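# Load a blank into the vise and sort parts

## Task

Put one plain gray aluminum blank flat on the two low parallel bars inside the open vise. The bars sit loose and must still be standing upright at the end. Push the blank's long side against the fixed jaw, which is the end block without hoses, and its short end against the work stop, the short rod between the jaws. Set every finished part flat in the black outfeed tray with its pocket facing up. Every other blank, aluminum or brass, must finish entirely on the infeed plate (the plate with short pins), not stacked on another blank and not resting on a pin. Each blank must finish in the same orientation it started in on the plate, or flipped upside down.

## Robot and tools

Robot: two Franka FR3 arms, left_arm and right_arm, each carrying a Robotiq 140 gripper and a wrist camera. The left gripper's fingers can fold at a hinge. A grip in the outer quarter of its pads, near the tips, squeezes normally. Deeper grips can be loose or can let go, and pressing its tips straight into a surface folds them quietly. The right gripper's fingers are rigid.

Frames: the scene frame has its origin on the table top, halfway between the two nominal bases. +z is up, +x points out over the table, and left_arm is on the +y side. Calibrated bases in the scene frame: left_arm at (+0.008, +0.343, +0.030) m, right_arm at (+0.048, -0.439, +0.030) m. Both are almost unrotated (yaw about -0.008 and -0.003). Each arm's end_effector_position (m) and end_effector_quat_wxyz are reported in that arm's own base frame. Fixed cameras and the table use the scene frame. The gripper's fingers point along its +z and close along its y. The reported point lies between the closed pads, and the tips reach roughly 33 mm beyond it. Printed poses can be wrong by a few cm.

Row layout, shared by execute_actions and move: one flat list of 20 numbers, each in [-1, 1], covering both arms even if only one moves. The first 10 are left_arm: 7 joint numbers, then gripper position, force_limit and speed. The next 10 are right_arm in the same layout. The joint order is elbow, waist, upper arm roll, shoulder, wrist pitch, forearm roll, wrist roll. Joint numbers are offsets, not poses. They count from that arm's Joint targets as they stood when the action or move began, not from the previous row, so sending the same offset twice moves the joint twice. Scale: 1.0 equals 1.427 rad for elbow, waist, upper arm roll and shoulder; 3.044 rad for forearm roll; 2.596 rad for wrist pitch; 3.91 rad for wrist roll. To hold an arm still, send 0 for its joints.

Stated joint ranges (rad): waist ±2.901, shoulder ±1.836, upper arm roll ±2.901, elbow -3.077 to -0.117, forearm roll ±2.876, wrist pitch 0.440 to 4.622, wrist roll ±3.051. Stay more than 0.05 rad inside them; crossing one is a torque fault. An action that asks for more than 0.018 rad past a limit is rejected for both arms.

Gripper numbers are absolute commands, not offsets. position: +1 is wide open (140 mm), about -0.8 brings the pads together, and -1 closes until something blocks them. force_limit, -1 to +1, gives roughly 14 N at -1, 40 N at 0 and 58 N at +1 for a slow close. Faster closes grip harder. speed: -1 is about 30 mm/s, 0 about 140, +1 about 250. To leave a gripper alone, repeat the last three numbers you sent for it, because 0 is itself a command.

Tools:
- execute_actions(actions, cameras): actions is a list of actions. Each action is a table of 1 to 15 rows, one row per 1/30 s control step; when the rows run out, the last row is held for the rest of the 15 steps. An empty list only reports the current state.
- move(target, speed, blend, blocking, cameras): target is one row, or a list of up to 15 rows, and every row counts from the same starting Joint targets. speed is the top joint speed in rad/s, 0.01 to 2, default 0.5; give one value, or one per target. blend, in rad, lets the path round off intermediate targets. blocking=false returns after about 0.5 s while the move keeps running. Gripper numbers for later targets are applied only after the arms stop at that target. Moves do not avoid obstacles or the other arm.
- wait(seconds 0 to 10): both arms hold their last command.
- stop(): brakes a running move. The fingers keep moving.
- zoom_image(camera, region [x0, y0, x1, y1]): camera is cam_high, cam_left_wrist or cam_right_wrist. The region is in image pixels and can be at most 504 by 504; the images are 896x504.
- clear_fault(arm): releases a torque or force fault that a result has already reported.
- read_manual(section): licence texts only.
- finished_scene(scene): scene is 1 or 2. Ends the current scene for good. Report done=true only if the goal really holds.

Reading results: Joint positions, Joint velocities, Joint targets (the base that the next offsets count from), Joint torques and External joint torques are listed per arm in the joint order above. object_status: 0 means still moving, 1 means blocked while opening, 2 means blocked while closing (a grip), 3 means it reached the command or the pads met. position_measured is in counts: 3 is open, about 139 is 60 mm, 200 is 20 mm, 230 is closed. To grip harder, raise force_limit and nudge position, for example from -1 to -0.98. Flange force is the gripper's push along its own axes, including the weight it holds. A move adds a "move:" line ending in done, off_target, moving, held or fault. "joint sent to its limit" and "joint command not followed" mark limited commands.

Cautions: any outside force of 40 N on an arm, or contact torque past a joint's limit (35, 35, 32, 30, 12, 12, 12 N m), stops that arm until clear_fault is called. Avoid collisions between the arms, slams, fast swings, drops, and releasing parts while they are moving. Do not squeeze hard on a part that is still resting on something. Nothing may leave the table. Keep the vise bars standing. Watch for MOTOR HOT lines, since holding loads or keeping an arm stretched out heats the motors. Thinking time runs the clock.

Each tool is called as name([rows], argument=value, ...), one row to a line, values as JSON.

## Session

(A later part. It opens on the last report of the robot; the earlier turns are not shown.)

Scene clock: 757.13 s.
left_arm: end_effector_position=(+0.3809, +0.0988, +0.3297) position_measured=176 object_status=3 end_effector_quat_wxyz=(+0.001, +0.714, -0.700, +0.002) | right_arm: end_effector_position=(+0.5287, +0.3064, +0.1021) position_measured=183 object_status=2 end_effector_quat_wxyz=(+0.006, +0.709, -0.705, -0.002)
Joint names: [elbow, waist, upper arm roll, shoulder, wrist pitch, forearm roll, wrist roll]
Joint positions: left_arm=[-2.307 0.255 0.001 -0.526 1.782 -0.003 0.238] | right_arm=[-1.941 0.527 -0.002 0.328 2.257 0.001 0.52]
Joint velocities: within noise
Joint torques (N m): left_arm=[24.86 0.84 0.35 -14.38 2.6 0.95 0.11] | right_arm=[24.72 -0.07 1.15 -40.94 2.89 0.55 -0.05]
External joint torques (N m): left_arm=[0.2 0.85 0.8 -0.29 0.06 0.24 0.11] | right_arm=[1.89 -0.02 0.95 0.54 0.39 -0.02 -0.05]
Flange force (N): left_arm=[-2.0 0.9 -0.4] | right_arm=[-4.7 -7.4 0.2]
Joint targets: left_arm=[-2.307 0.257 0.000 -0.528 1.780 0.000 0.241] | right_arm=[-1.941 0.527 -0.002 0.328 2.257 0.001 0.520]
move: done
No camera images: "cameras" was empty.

move(target=[0,0,0,0,0,0,0,-0.37,-0.3,-1,0,0,0,0,0,0,0,-0.25,-0.3,-1], speed=0.05, cameras=["cam_right_wrist"])

zoom_image(camera="cam_right_wrist", region=[415, 110, 545, 165])

zoom_image(camera="cam_right_wrist", region=[380, 290, 580, 400])

Scene clock: 765.03 s.
left_arm: end_effector_position=(+0.3809, +0.0988, +0.3297) position_measured=176 object_status=3 end_effector_quat_wxyz=(+0.001, +0.714, -0.700, +0.002) | right_arm: end_effector_position=(+0.5287, +0.3064, +0.1021) position_measured=160 object_status=0 end_effector_quat_wxyz=(+0.006, +0.709, -0.705, -0.002)
Joint names: [elbow, waist, upper arm roll, shoulder, wrist pitch, forearm roll, wrist roll]
Joint positions: left_arm=[-2.307 0.255 0.001 -0.526 1.782 -0.003 0.238] | right_arm=[-1.941 0.527 -0.002 0.328 2.257 0.001 0.52]
Joint velocities: within noise
Joint torques (N m): left_arm=[24.87 0.85 0.31 -14.42 2.59 0.94 0.1] | right_arm=[24.19 -0.42 1.04 -40.93 2.44 0.6 -0.02]
External joint torques (N m): left_arm=[0.26 0.89 0.8 -0.41 0.06 0.23 0.1] | right_arm=[1.41 -0.38 0.82 0.48 -0.06 0.03 -0.02]
Flange force (N): left_arm=[-2.0 1.1 -0.5] | right_arm=[-3.5 -6.3 -0.5]
Joint targets: left_arm=[-2.307 0.257 0.000 -0.528 1.780 0.000 0.241] | right_arm=[-1.941 0.527 -0.002 0.328 2.257 0.001 0.520]
move: done
camera_calibration:
cam_right_wrist: T_world_to_cam=[[-0.999755, -0.0218131, 0.0037136, 0.544324], [-0.0192412, 0.939909, 0.340883, -0.308509], [-0.0109262, 0.340728, -0.940098, 0.13286], [0, 0, 0, 1]] pos_world=[0.539707, 0.256575, 0.228045]
Images, in order (width x height): cam_right_wrist 896x504.

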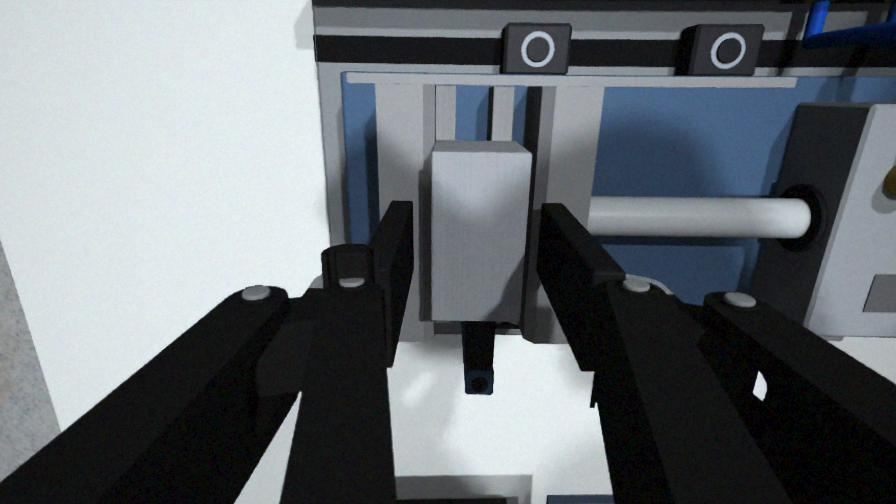

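Scaled by 3.877 from the camera's 896x504 image, which has a finer 1280x720 frame.

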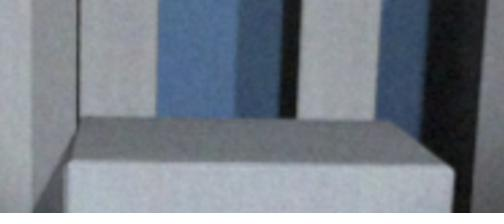

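Scaled by 2.520 from the camera's 896x504 image, which has a finer 1280x720 frame.

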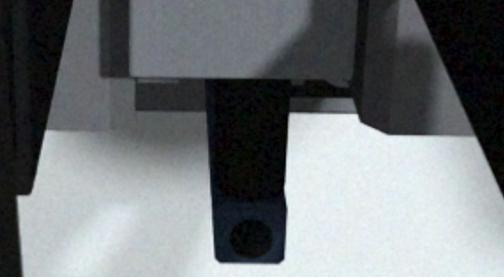

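move([
  [0,0,0,0,0,0,0,-0.37,-0.3,-1,0.01556,0,0,-0.02697,-0.02338,0,0,-0.25,-0.3,-1],
  [0,0,0,0,0,0,0,-0.37,-0.3,-1,0.07373,0,0,-0.07978,-0.08438,0,0,-0.25,-0.3,-1],
], speed=[0.06,0.3], blend=[0.01,0], cameras=["cam_right_wrist","cam_high"])

Scene clock: 791.87 s.
left_arm: end_effector_position=(+0.3809, +0.0988, +0.3297) position_measured=176 object_status=3 end_effector_quat_wxyz=(+0.001, +0.714, -0.700, +0.002) | right_arm: end_effector_position=(+0.5297, +0.3071, +0.2017) position_measured=160 object_status=3 end_effector_quat_wxyz=(+0.003, +0.709, -0.705, -0.001)
Joint names: [elbow, waist, upper arm roll, shoulder, wrist pitch, forearm roll, wrist roll]
Joint positions: left_arm=[-2.307 0.255 0.001 -0.526 1.782 -0.003 0.238] | right_arm=[-1.837 0.527 -0.002 0.213 2.043 0.001 0.52]
Joint velocities: left_arm=[within noise] | right_arm=[0 0.001 0.001 0 -0.004 0.001 0]
Joint torques (N m): left_arm=[24.86 0.84 0.34 -14.39 2.59 0.95 0.13] | right_arm=[25.72 -0.3 0.92 -38.4 2.26 0.68 -0.08]
External joint torques (N m): left_arm=[0.25 0.82 0.76 -0.39 0.05 0.23 0.13] | right_arm=[1.42 -0.25 0.79 0.88 -0.25 0.02 -0.08]
Flange force (N): left_arm=[-1.9 1.1 -0.5] | right_arm=[-4.5 -7.6 -2.0]
Joint targets: left_arm=[-2.307 0.257 0.000 -0.528 1.780 0.000 0.241] | right_arm=[-1.836 0.527 -0.002 0.214 2.038 0.001 0.520]
move: done; blend cut to 0 rad at target 1
camera_calibration:
cam_right_wrist: T_world_to_cam=[[-0.999758, -0.0219154, -0.00198558, 0.546155], [-0.0212598, 0.938673, 0.344152, -0.342328], [-0.00567841, 0.344111, -0.938912, 0.222284], [0, 0, 0, 1]] pos_world=[0.540007, 0.256813, 0.327602]
Images, in order (width x height): cam_high 896x504, cam_right_wrist 896x504.

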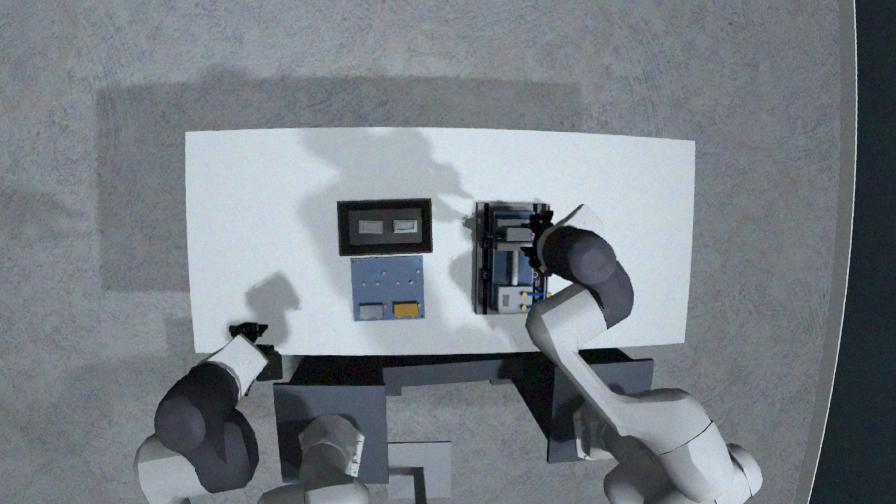

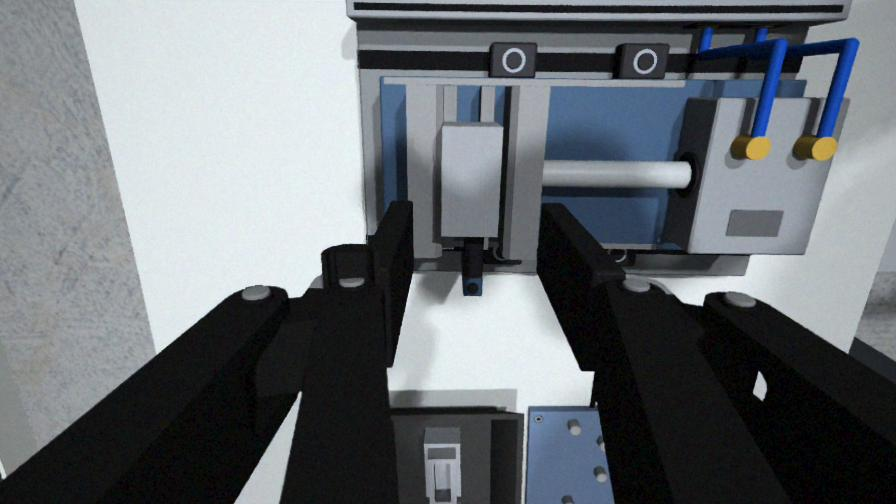

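zoom_image(camera="cam_right_wrist", region=[370, 60, 610, 300])

zoom_image(camera="cam_high", region=[320, 180, 570, 330])

Scaled by 2.100 from the camera's 896x504 image, which has a finer 1280x720 frame.

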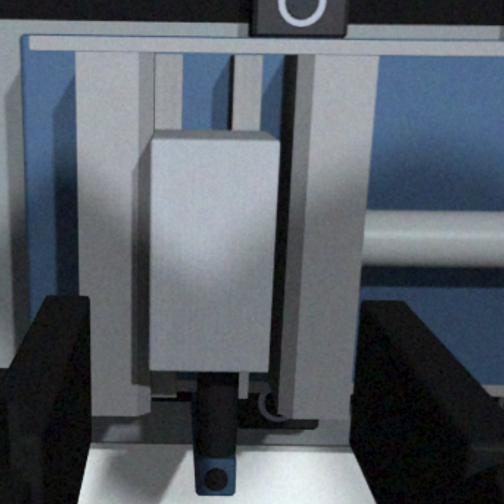

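Scaled by 2.016 from the camera's 896x504 image, which has a finer 1280x720 frame.

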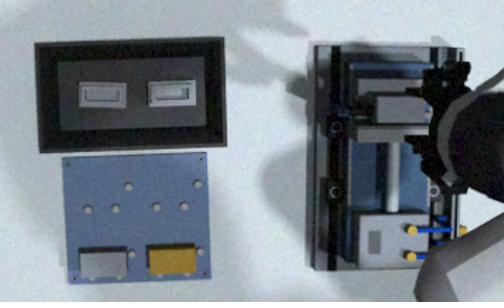

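zoom_image(camera="cam_right_wrist", region=[400, 80, 520, 200])

zoom_image(camera="cam_right_wrist", region=[400, 170, 520, 290])

Scaled by 4.200 from the camera's 896x504 image, which has a finer 1280x720 frame.

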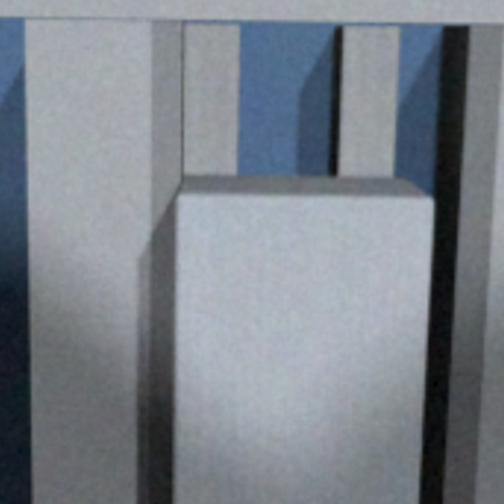

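Scaled by 4.200 from the camera's 896x504 image, which has a finer 1280x720 frame.

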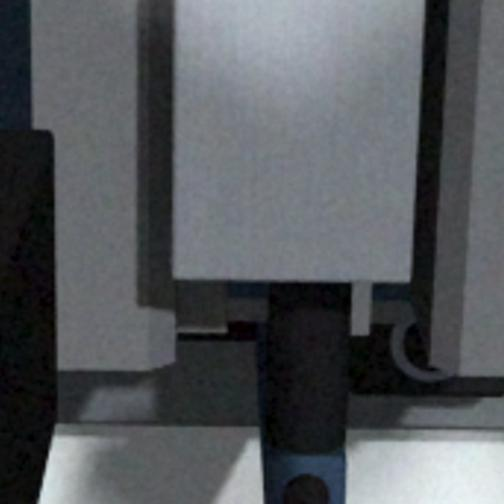

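move(target=[0,0,0,0,0,0,0,-0.37,-0.3,-1,0.04992,-0.01075,0,0.03556,-0.00789,0,-0.00392,-0.25,-0.3,-1], speed=[0.15], cameras=["cam_right_wrist"])

zoom_image(camera="cam_right_wrist", region=[400, 80, 560, 300])

Scene clock: 846.80 s.
left_arm: end_effector_position=(+0.3809, +0.0988, +0.3297) position_measured=176 object_status=3 end_effector_quat_wxyz=(+0.001, +0.714, -0.700, +0.002) | right_arm: end_effector_position=(+0.5479, +0.3078, +0.2014) position_measured=160 object_status=3 end_effector_quat_wxyz=(+0.003, +0.708, -0.707, -0.001)
Joint names: [elbow, waist, upper arm roll, shoulder, wrist pitch, forearm roll, wrist roll]
Joint positions: left_arm=[-2.307 0.255 0.001 -0.526 1.782 -0.003 0.238] | right_arm=[-1.767 0.513 -0.002 0.263 2.023 0.001 0.51]
Joint velocities: left_arm=[within noise] | right_arm=[0.001 0.002 0 -0.001 -0.004 0.001 -0.006]
Joint torques (N m): left_arm=[24.8 0.81 0.35 -14.4 2.61 0.95 0.08] | right_arm=[26.5 -0.68 1.01 -39.84 2.17 0.67 -0.16]
External joint torques (N m): left_arm=[0.25 0.79 0.76 -0.5 0.08 0.23 0.08] | right_arm=[2.05 -0.87 0.64 1.27 -0.34 0 -0.16]
Flange force (N): left_arm=[-1.7 1.3 -0.4] | right_arm=[-5.8 -12.0 -3.0]
Joint targets: left_arm=[-2.307 0.257 0.000 -0.528 1.780 0.000 0.241] | right_arm=[-1.765 0.512 -0.002 0.265 2.018 0.001 0.505]
move: done
camera_calibration:
cam_right_wrist: T_world_to_cam=[[-0.999824, -0.0187068, -0.00126087, 0.563284], [-0.0180001, 0.938882, 0.34377, -0.344256], [-0.00524702, 0.343732, -0.939053, 0.221688], [0, 0, 0, 1]] pos_world=[0.558152, 0.257552, 0.327232]
Images, in order (width x height): cam_right_wrist 896x504.

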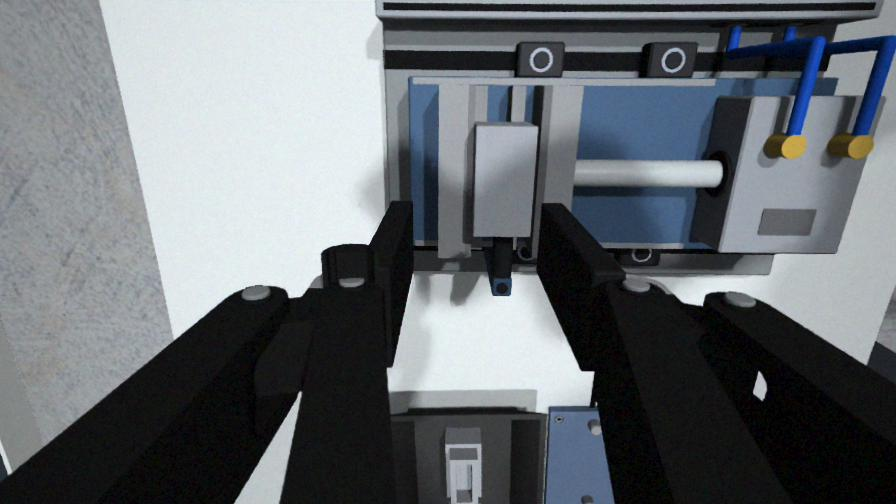

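Scaled by 2.291 from the camera's 896x504 image, which has a finer 1280x720 frame.

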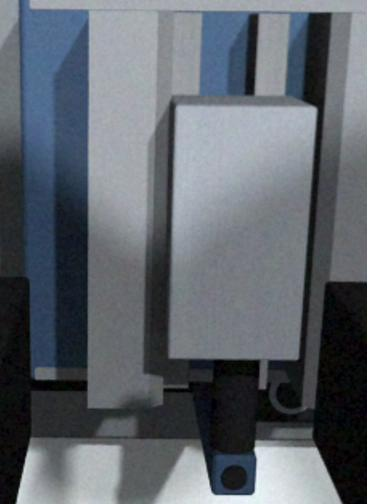

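zoom_image(camera="cam_right_wrist", region=[430, 80, 510, 160])

zoom_image(camera="cam_right_wrist", region=[430, 190, 510, 270])

Scaled by 6.300 from the camera's 896x504 image, which has a finer 1280x720 frame.

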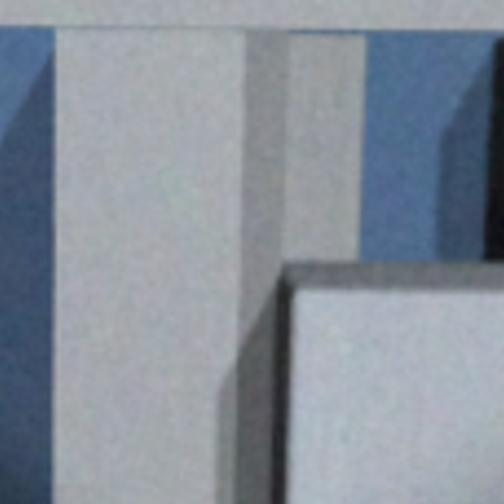

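Scaled by 6.300 from the camera's 896x504 image, which has a finer 1280x720 frame.

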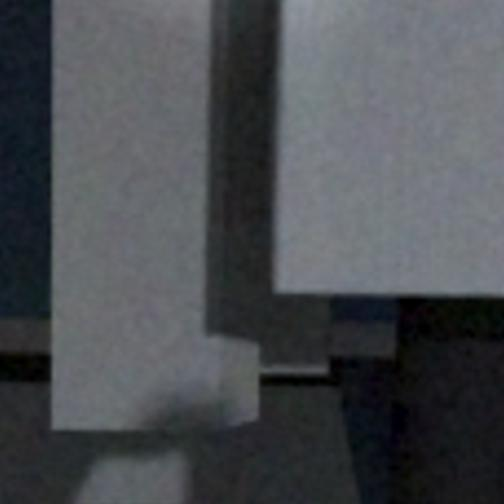

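move(target=[0,0,0,0,0,0,0,-0.37,-0.3,-1,0.13093,0.0925,0,0.08947,-0.02279,0,0.03376,-0.25,-0.3,-1], speed=[0.3], cameras=["cam_right_wrist"])

zoom_image(camera="cam_right_wrist", region=[400, 0, 520, 120])

Scene clock: 880.90 s.
left_arm: end_effector_position=(+0.3809, +0.0988, +0.3297) position_measured=176 object_status=3 end_effector_quat_wxyz=(+0.001, +0.714, -0.700, +0.002) | right_arm: end_effector_position=(+0.5347, +0.4007, +0.2011) position_measured=160 object_status=3 end_effector_quat_wxyz=(+0.004, +0.711, -0.703, -0.001)
Joint names: [elbow, waist, upper arm roll, shoulder, wrist pitch, forearm roll, wrist roll]
Joint positions: left_arm=[-2.307 0.255 0.001 -0.526 1.782 -0.003 0.238] | right_arm=[-1.58 0.644 -0.001 0.391 1.963 0.001 0.631]
Joint velocities: left_arm=[within noise] | right_arm=[0 0 0 0.002 0 0 0.006]
Joint torques (N m): left_arm=[24.84 0.84 0.35 -14.36 2.61 0.95 0.06] | right_arm=[26.54 -0.34 1.11 -44.01 2.2 0.71 0.04]
External joint torques (N m): left_arm=[0.13 0.87 0.84 -0.21 0.07 0.24 0.06] | right_arm=[1.9 -0.16 0.94 1.13 -0.3 0.03 0.04]
Flange force (N): left_arm=[-2.0 0.8 -0.2] | right_arm=[-8.5 -11.0 -3.2]
Joint targets: left_arm=[-2.307 0.257 0.000 -0.528 1.780 0.000 0.241] | right_arm=[-1.578 0.644 -0.002 0.392 1.959 0.001 0.637]
move: done
camera_calibration:
cam_right_wrist: T_world_to_cam=[[-0.999594, -0.0284508, -0.00121967, 0.555557], [-0.0271445, 0.939, 0.342845, -0.426567], [-0.00860896, 0.342739, -0.939391, 0.191723], [0, 0, 0, 1]] pos_world=[0.545404, 0.350642, 0.327027]
Images, in order (width x height): cam_right_wrist 896x504.

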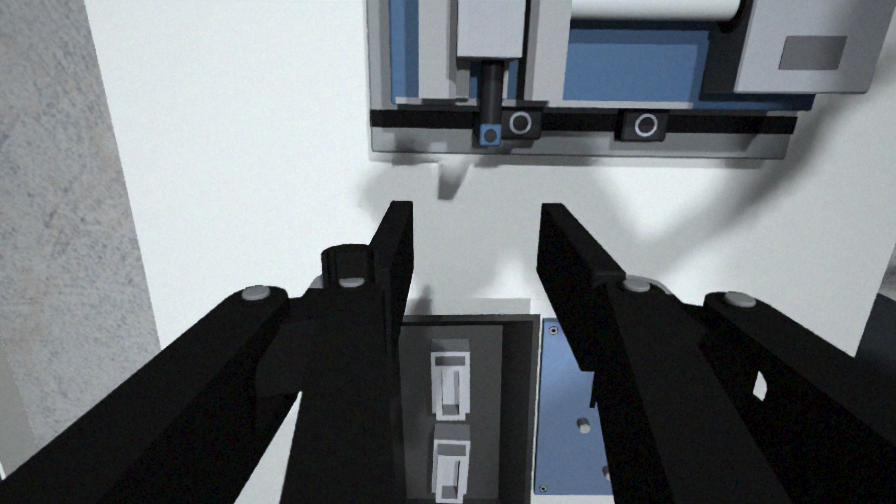

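Scaled by 4.200 from the camera's 896x504 image, which has a finer 1280x720 frame.

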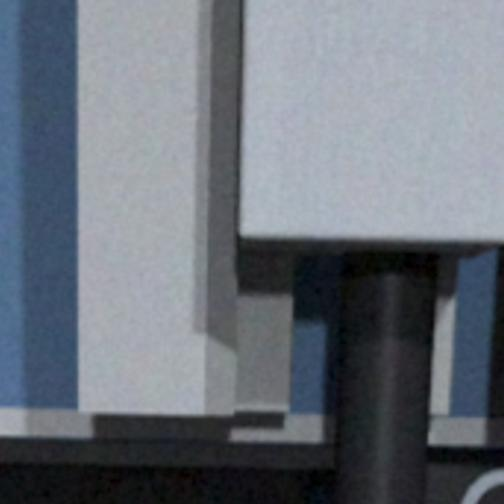

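zoom_image(camera="cam_right_wrist", region=[450, 40, 530, 90])

Scaled by 6.300 from the camera's 896x504 image, which has a finer 1280x720 frame.

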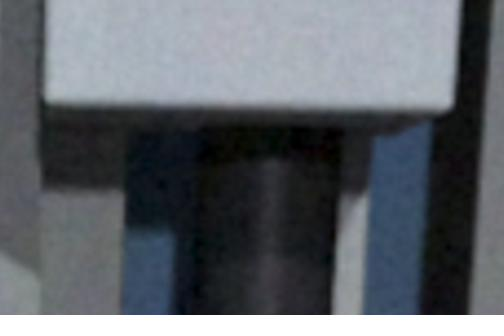

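move(target=[0,0,0,0,0,0,0,-0.37,-0.3,-1,-0.36398,-0.52887,0.0014,-0.51345,-0.07793,0,-0.19276,-0.25,-0.3,-1], speed=[0.6], cameras=["cam_high"])

zoom_image(camera="cam_high", region=[320, 190, 570, 330])

zoom_image(camera="cam_high", region=[470, 190, 560, 280])

zoom_image(camera="cam_high", region=[330, 190, 440, 330])

Scene clock: 898.10 s.
left_arm: end_effector_position=(+0.3809, +0.0988, +0.3297) position_measured=176 object_status=3 end_effector_quat_wxyz=(+0.001, +0.714, -0.700, +0.002) | right_arm: end_effector_position=(+0.4519, -0.0503, +0.3505) position_measured=160 object_status=3 end_effector_quat_wxyz=(-0.002, +0.707, -0.707, +0.001)
Joint names: [elbow, waist, upper arm roll, shoulder, wrist pitch, forearm roll, wrist roll]
Joint positions: left_arm=[-2.307 0.255 0.001 -0.526 1.782 -0.003 0.238] | right_arm=[-2.096 -0.109 -0.002 -0.339 1.761 0.001 -0.112]
Joint velocities: left_arm=[within noise] | right_arm=[0.001 -0.001 -0.001 -0.001 0 -0.001 -0.007]
Joint torques (N m): left_arm=[24.81 0.81 0.35 -14.41 2.6 0.95 0.12] | right_arm=[26.01 -0.72 0.73 -20.38 2.3 0.76 -0.18]
External joint torques (N m): left_arm=[0.13 0.79 0.75 -0.32 0.06 0.23 0.12] | right_arm=[1.06 -0.77 0.93 0.43 -0.31 0.01 -0.18]
Flange force (N): left_arm=[-1.8 1.1 -0.2] | right_arm=[0.2 -4.3 -3.6]
Joint targets: left_arm=[-2.307 0.257 0.000 -0.528 1.780 0.000 0.241] | right_arm=[-2.097 -0.111 0.000 -0.340 1.756 0.001 -0.117]
move: done
Images, in order (width x height): cam_high 896x504.

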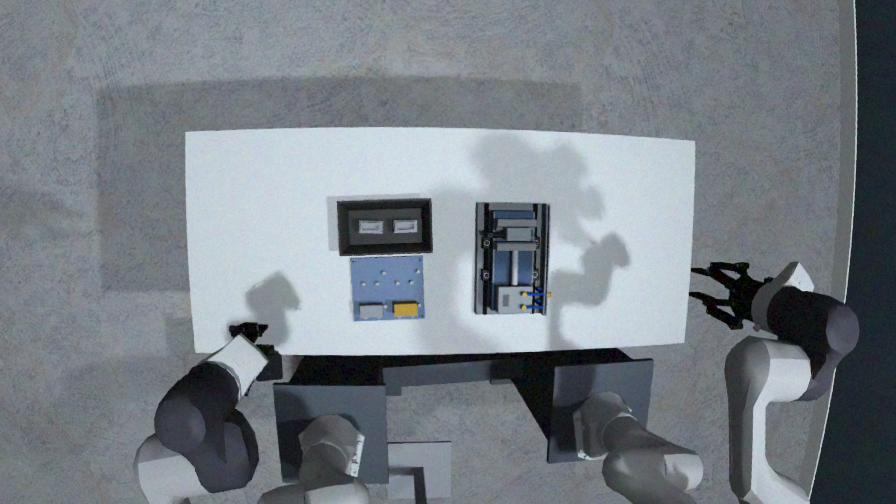

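Scaled by 2.016 from the camera's 896x504 image, which has a finer 1280x720 frame.

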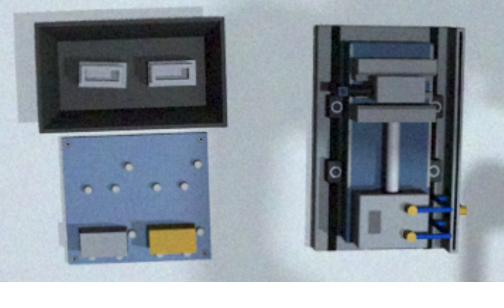

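Scaled by 5.600 from the camera's 896x504 image, which has a finer 1280x720 frame.

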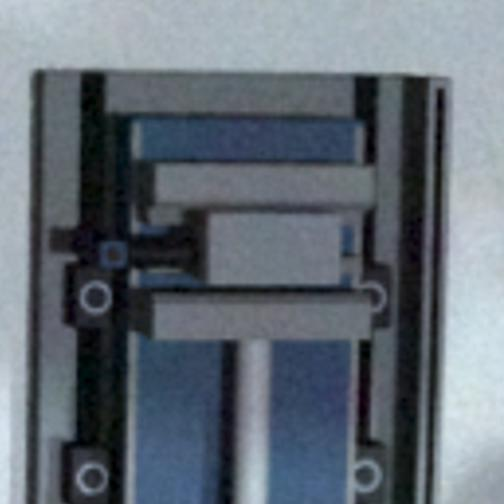

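Scaled by 3.600 from the camera's 896x504 image, which has a finer 1280x720 frame.

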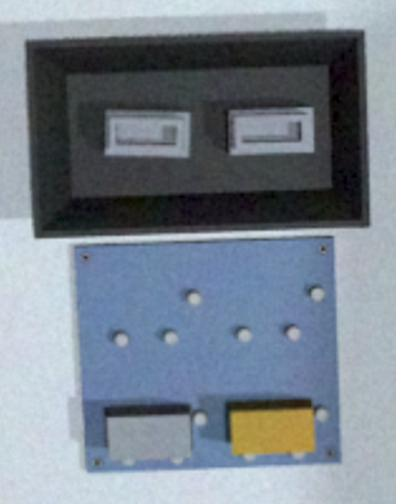

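finished_scene(scene=2, done=true)

The scene is finished: the task was done.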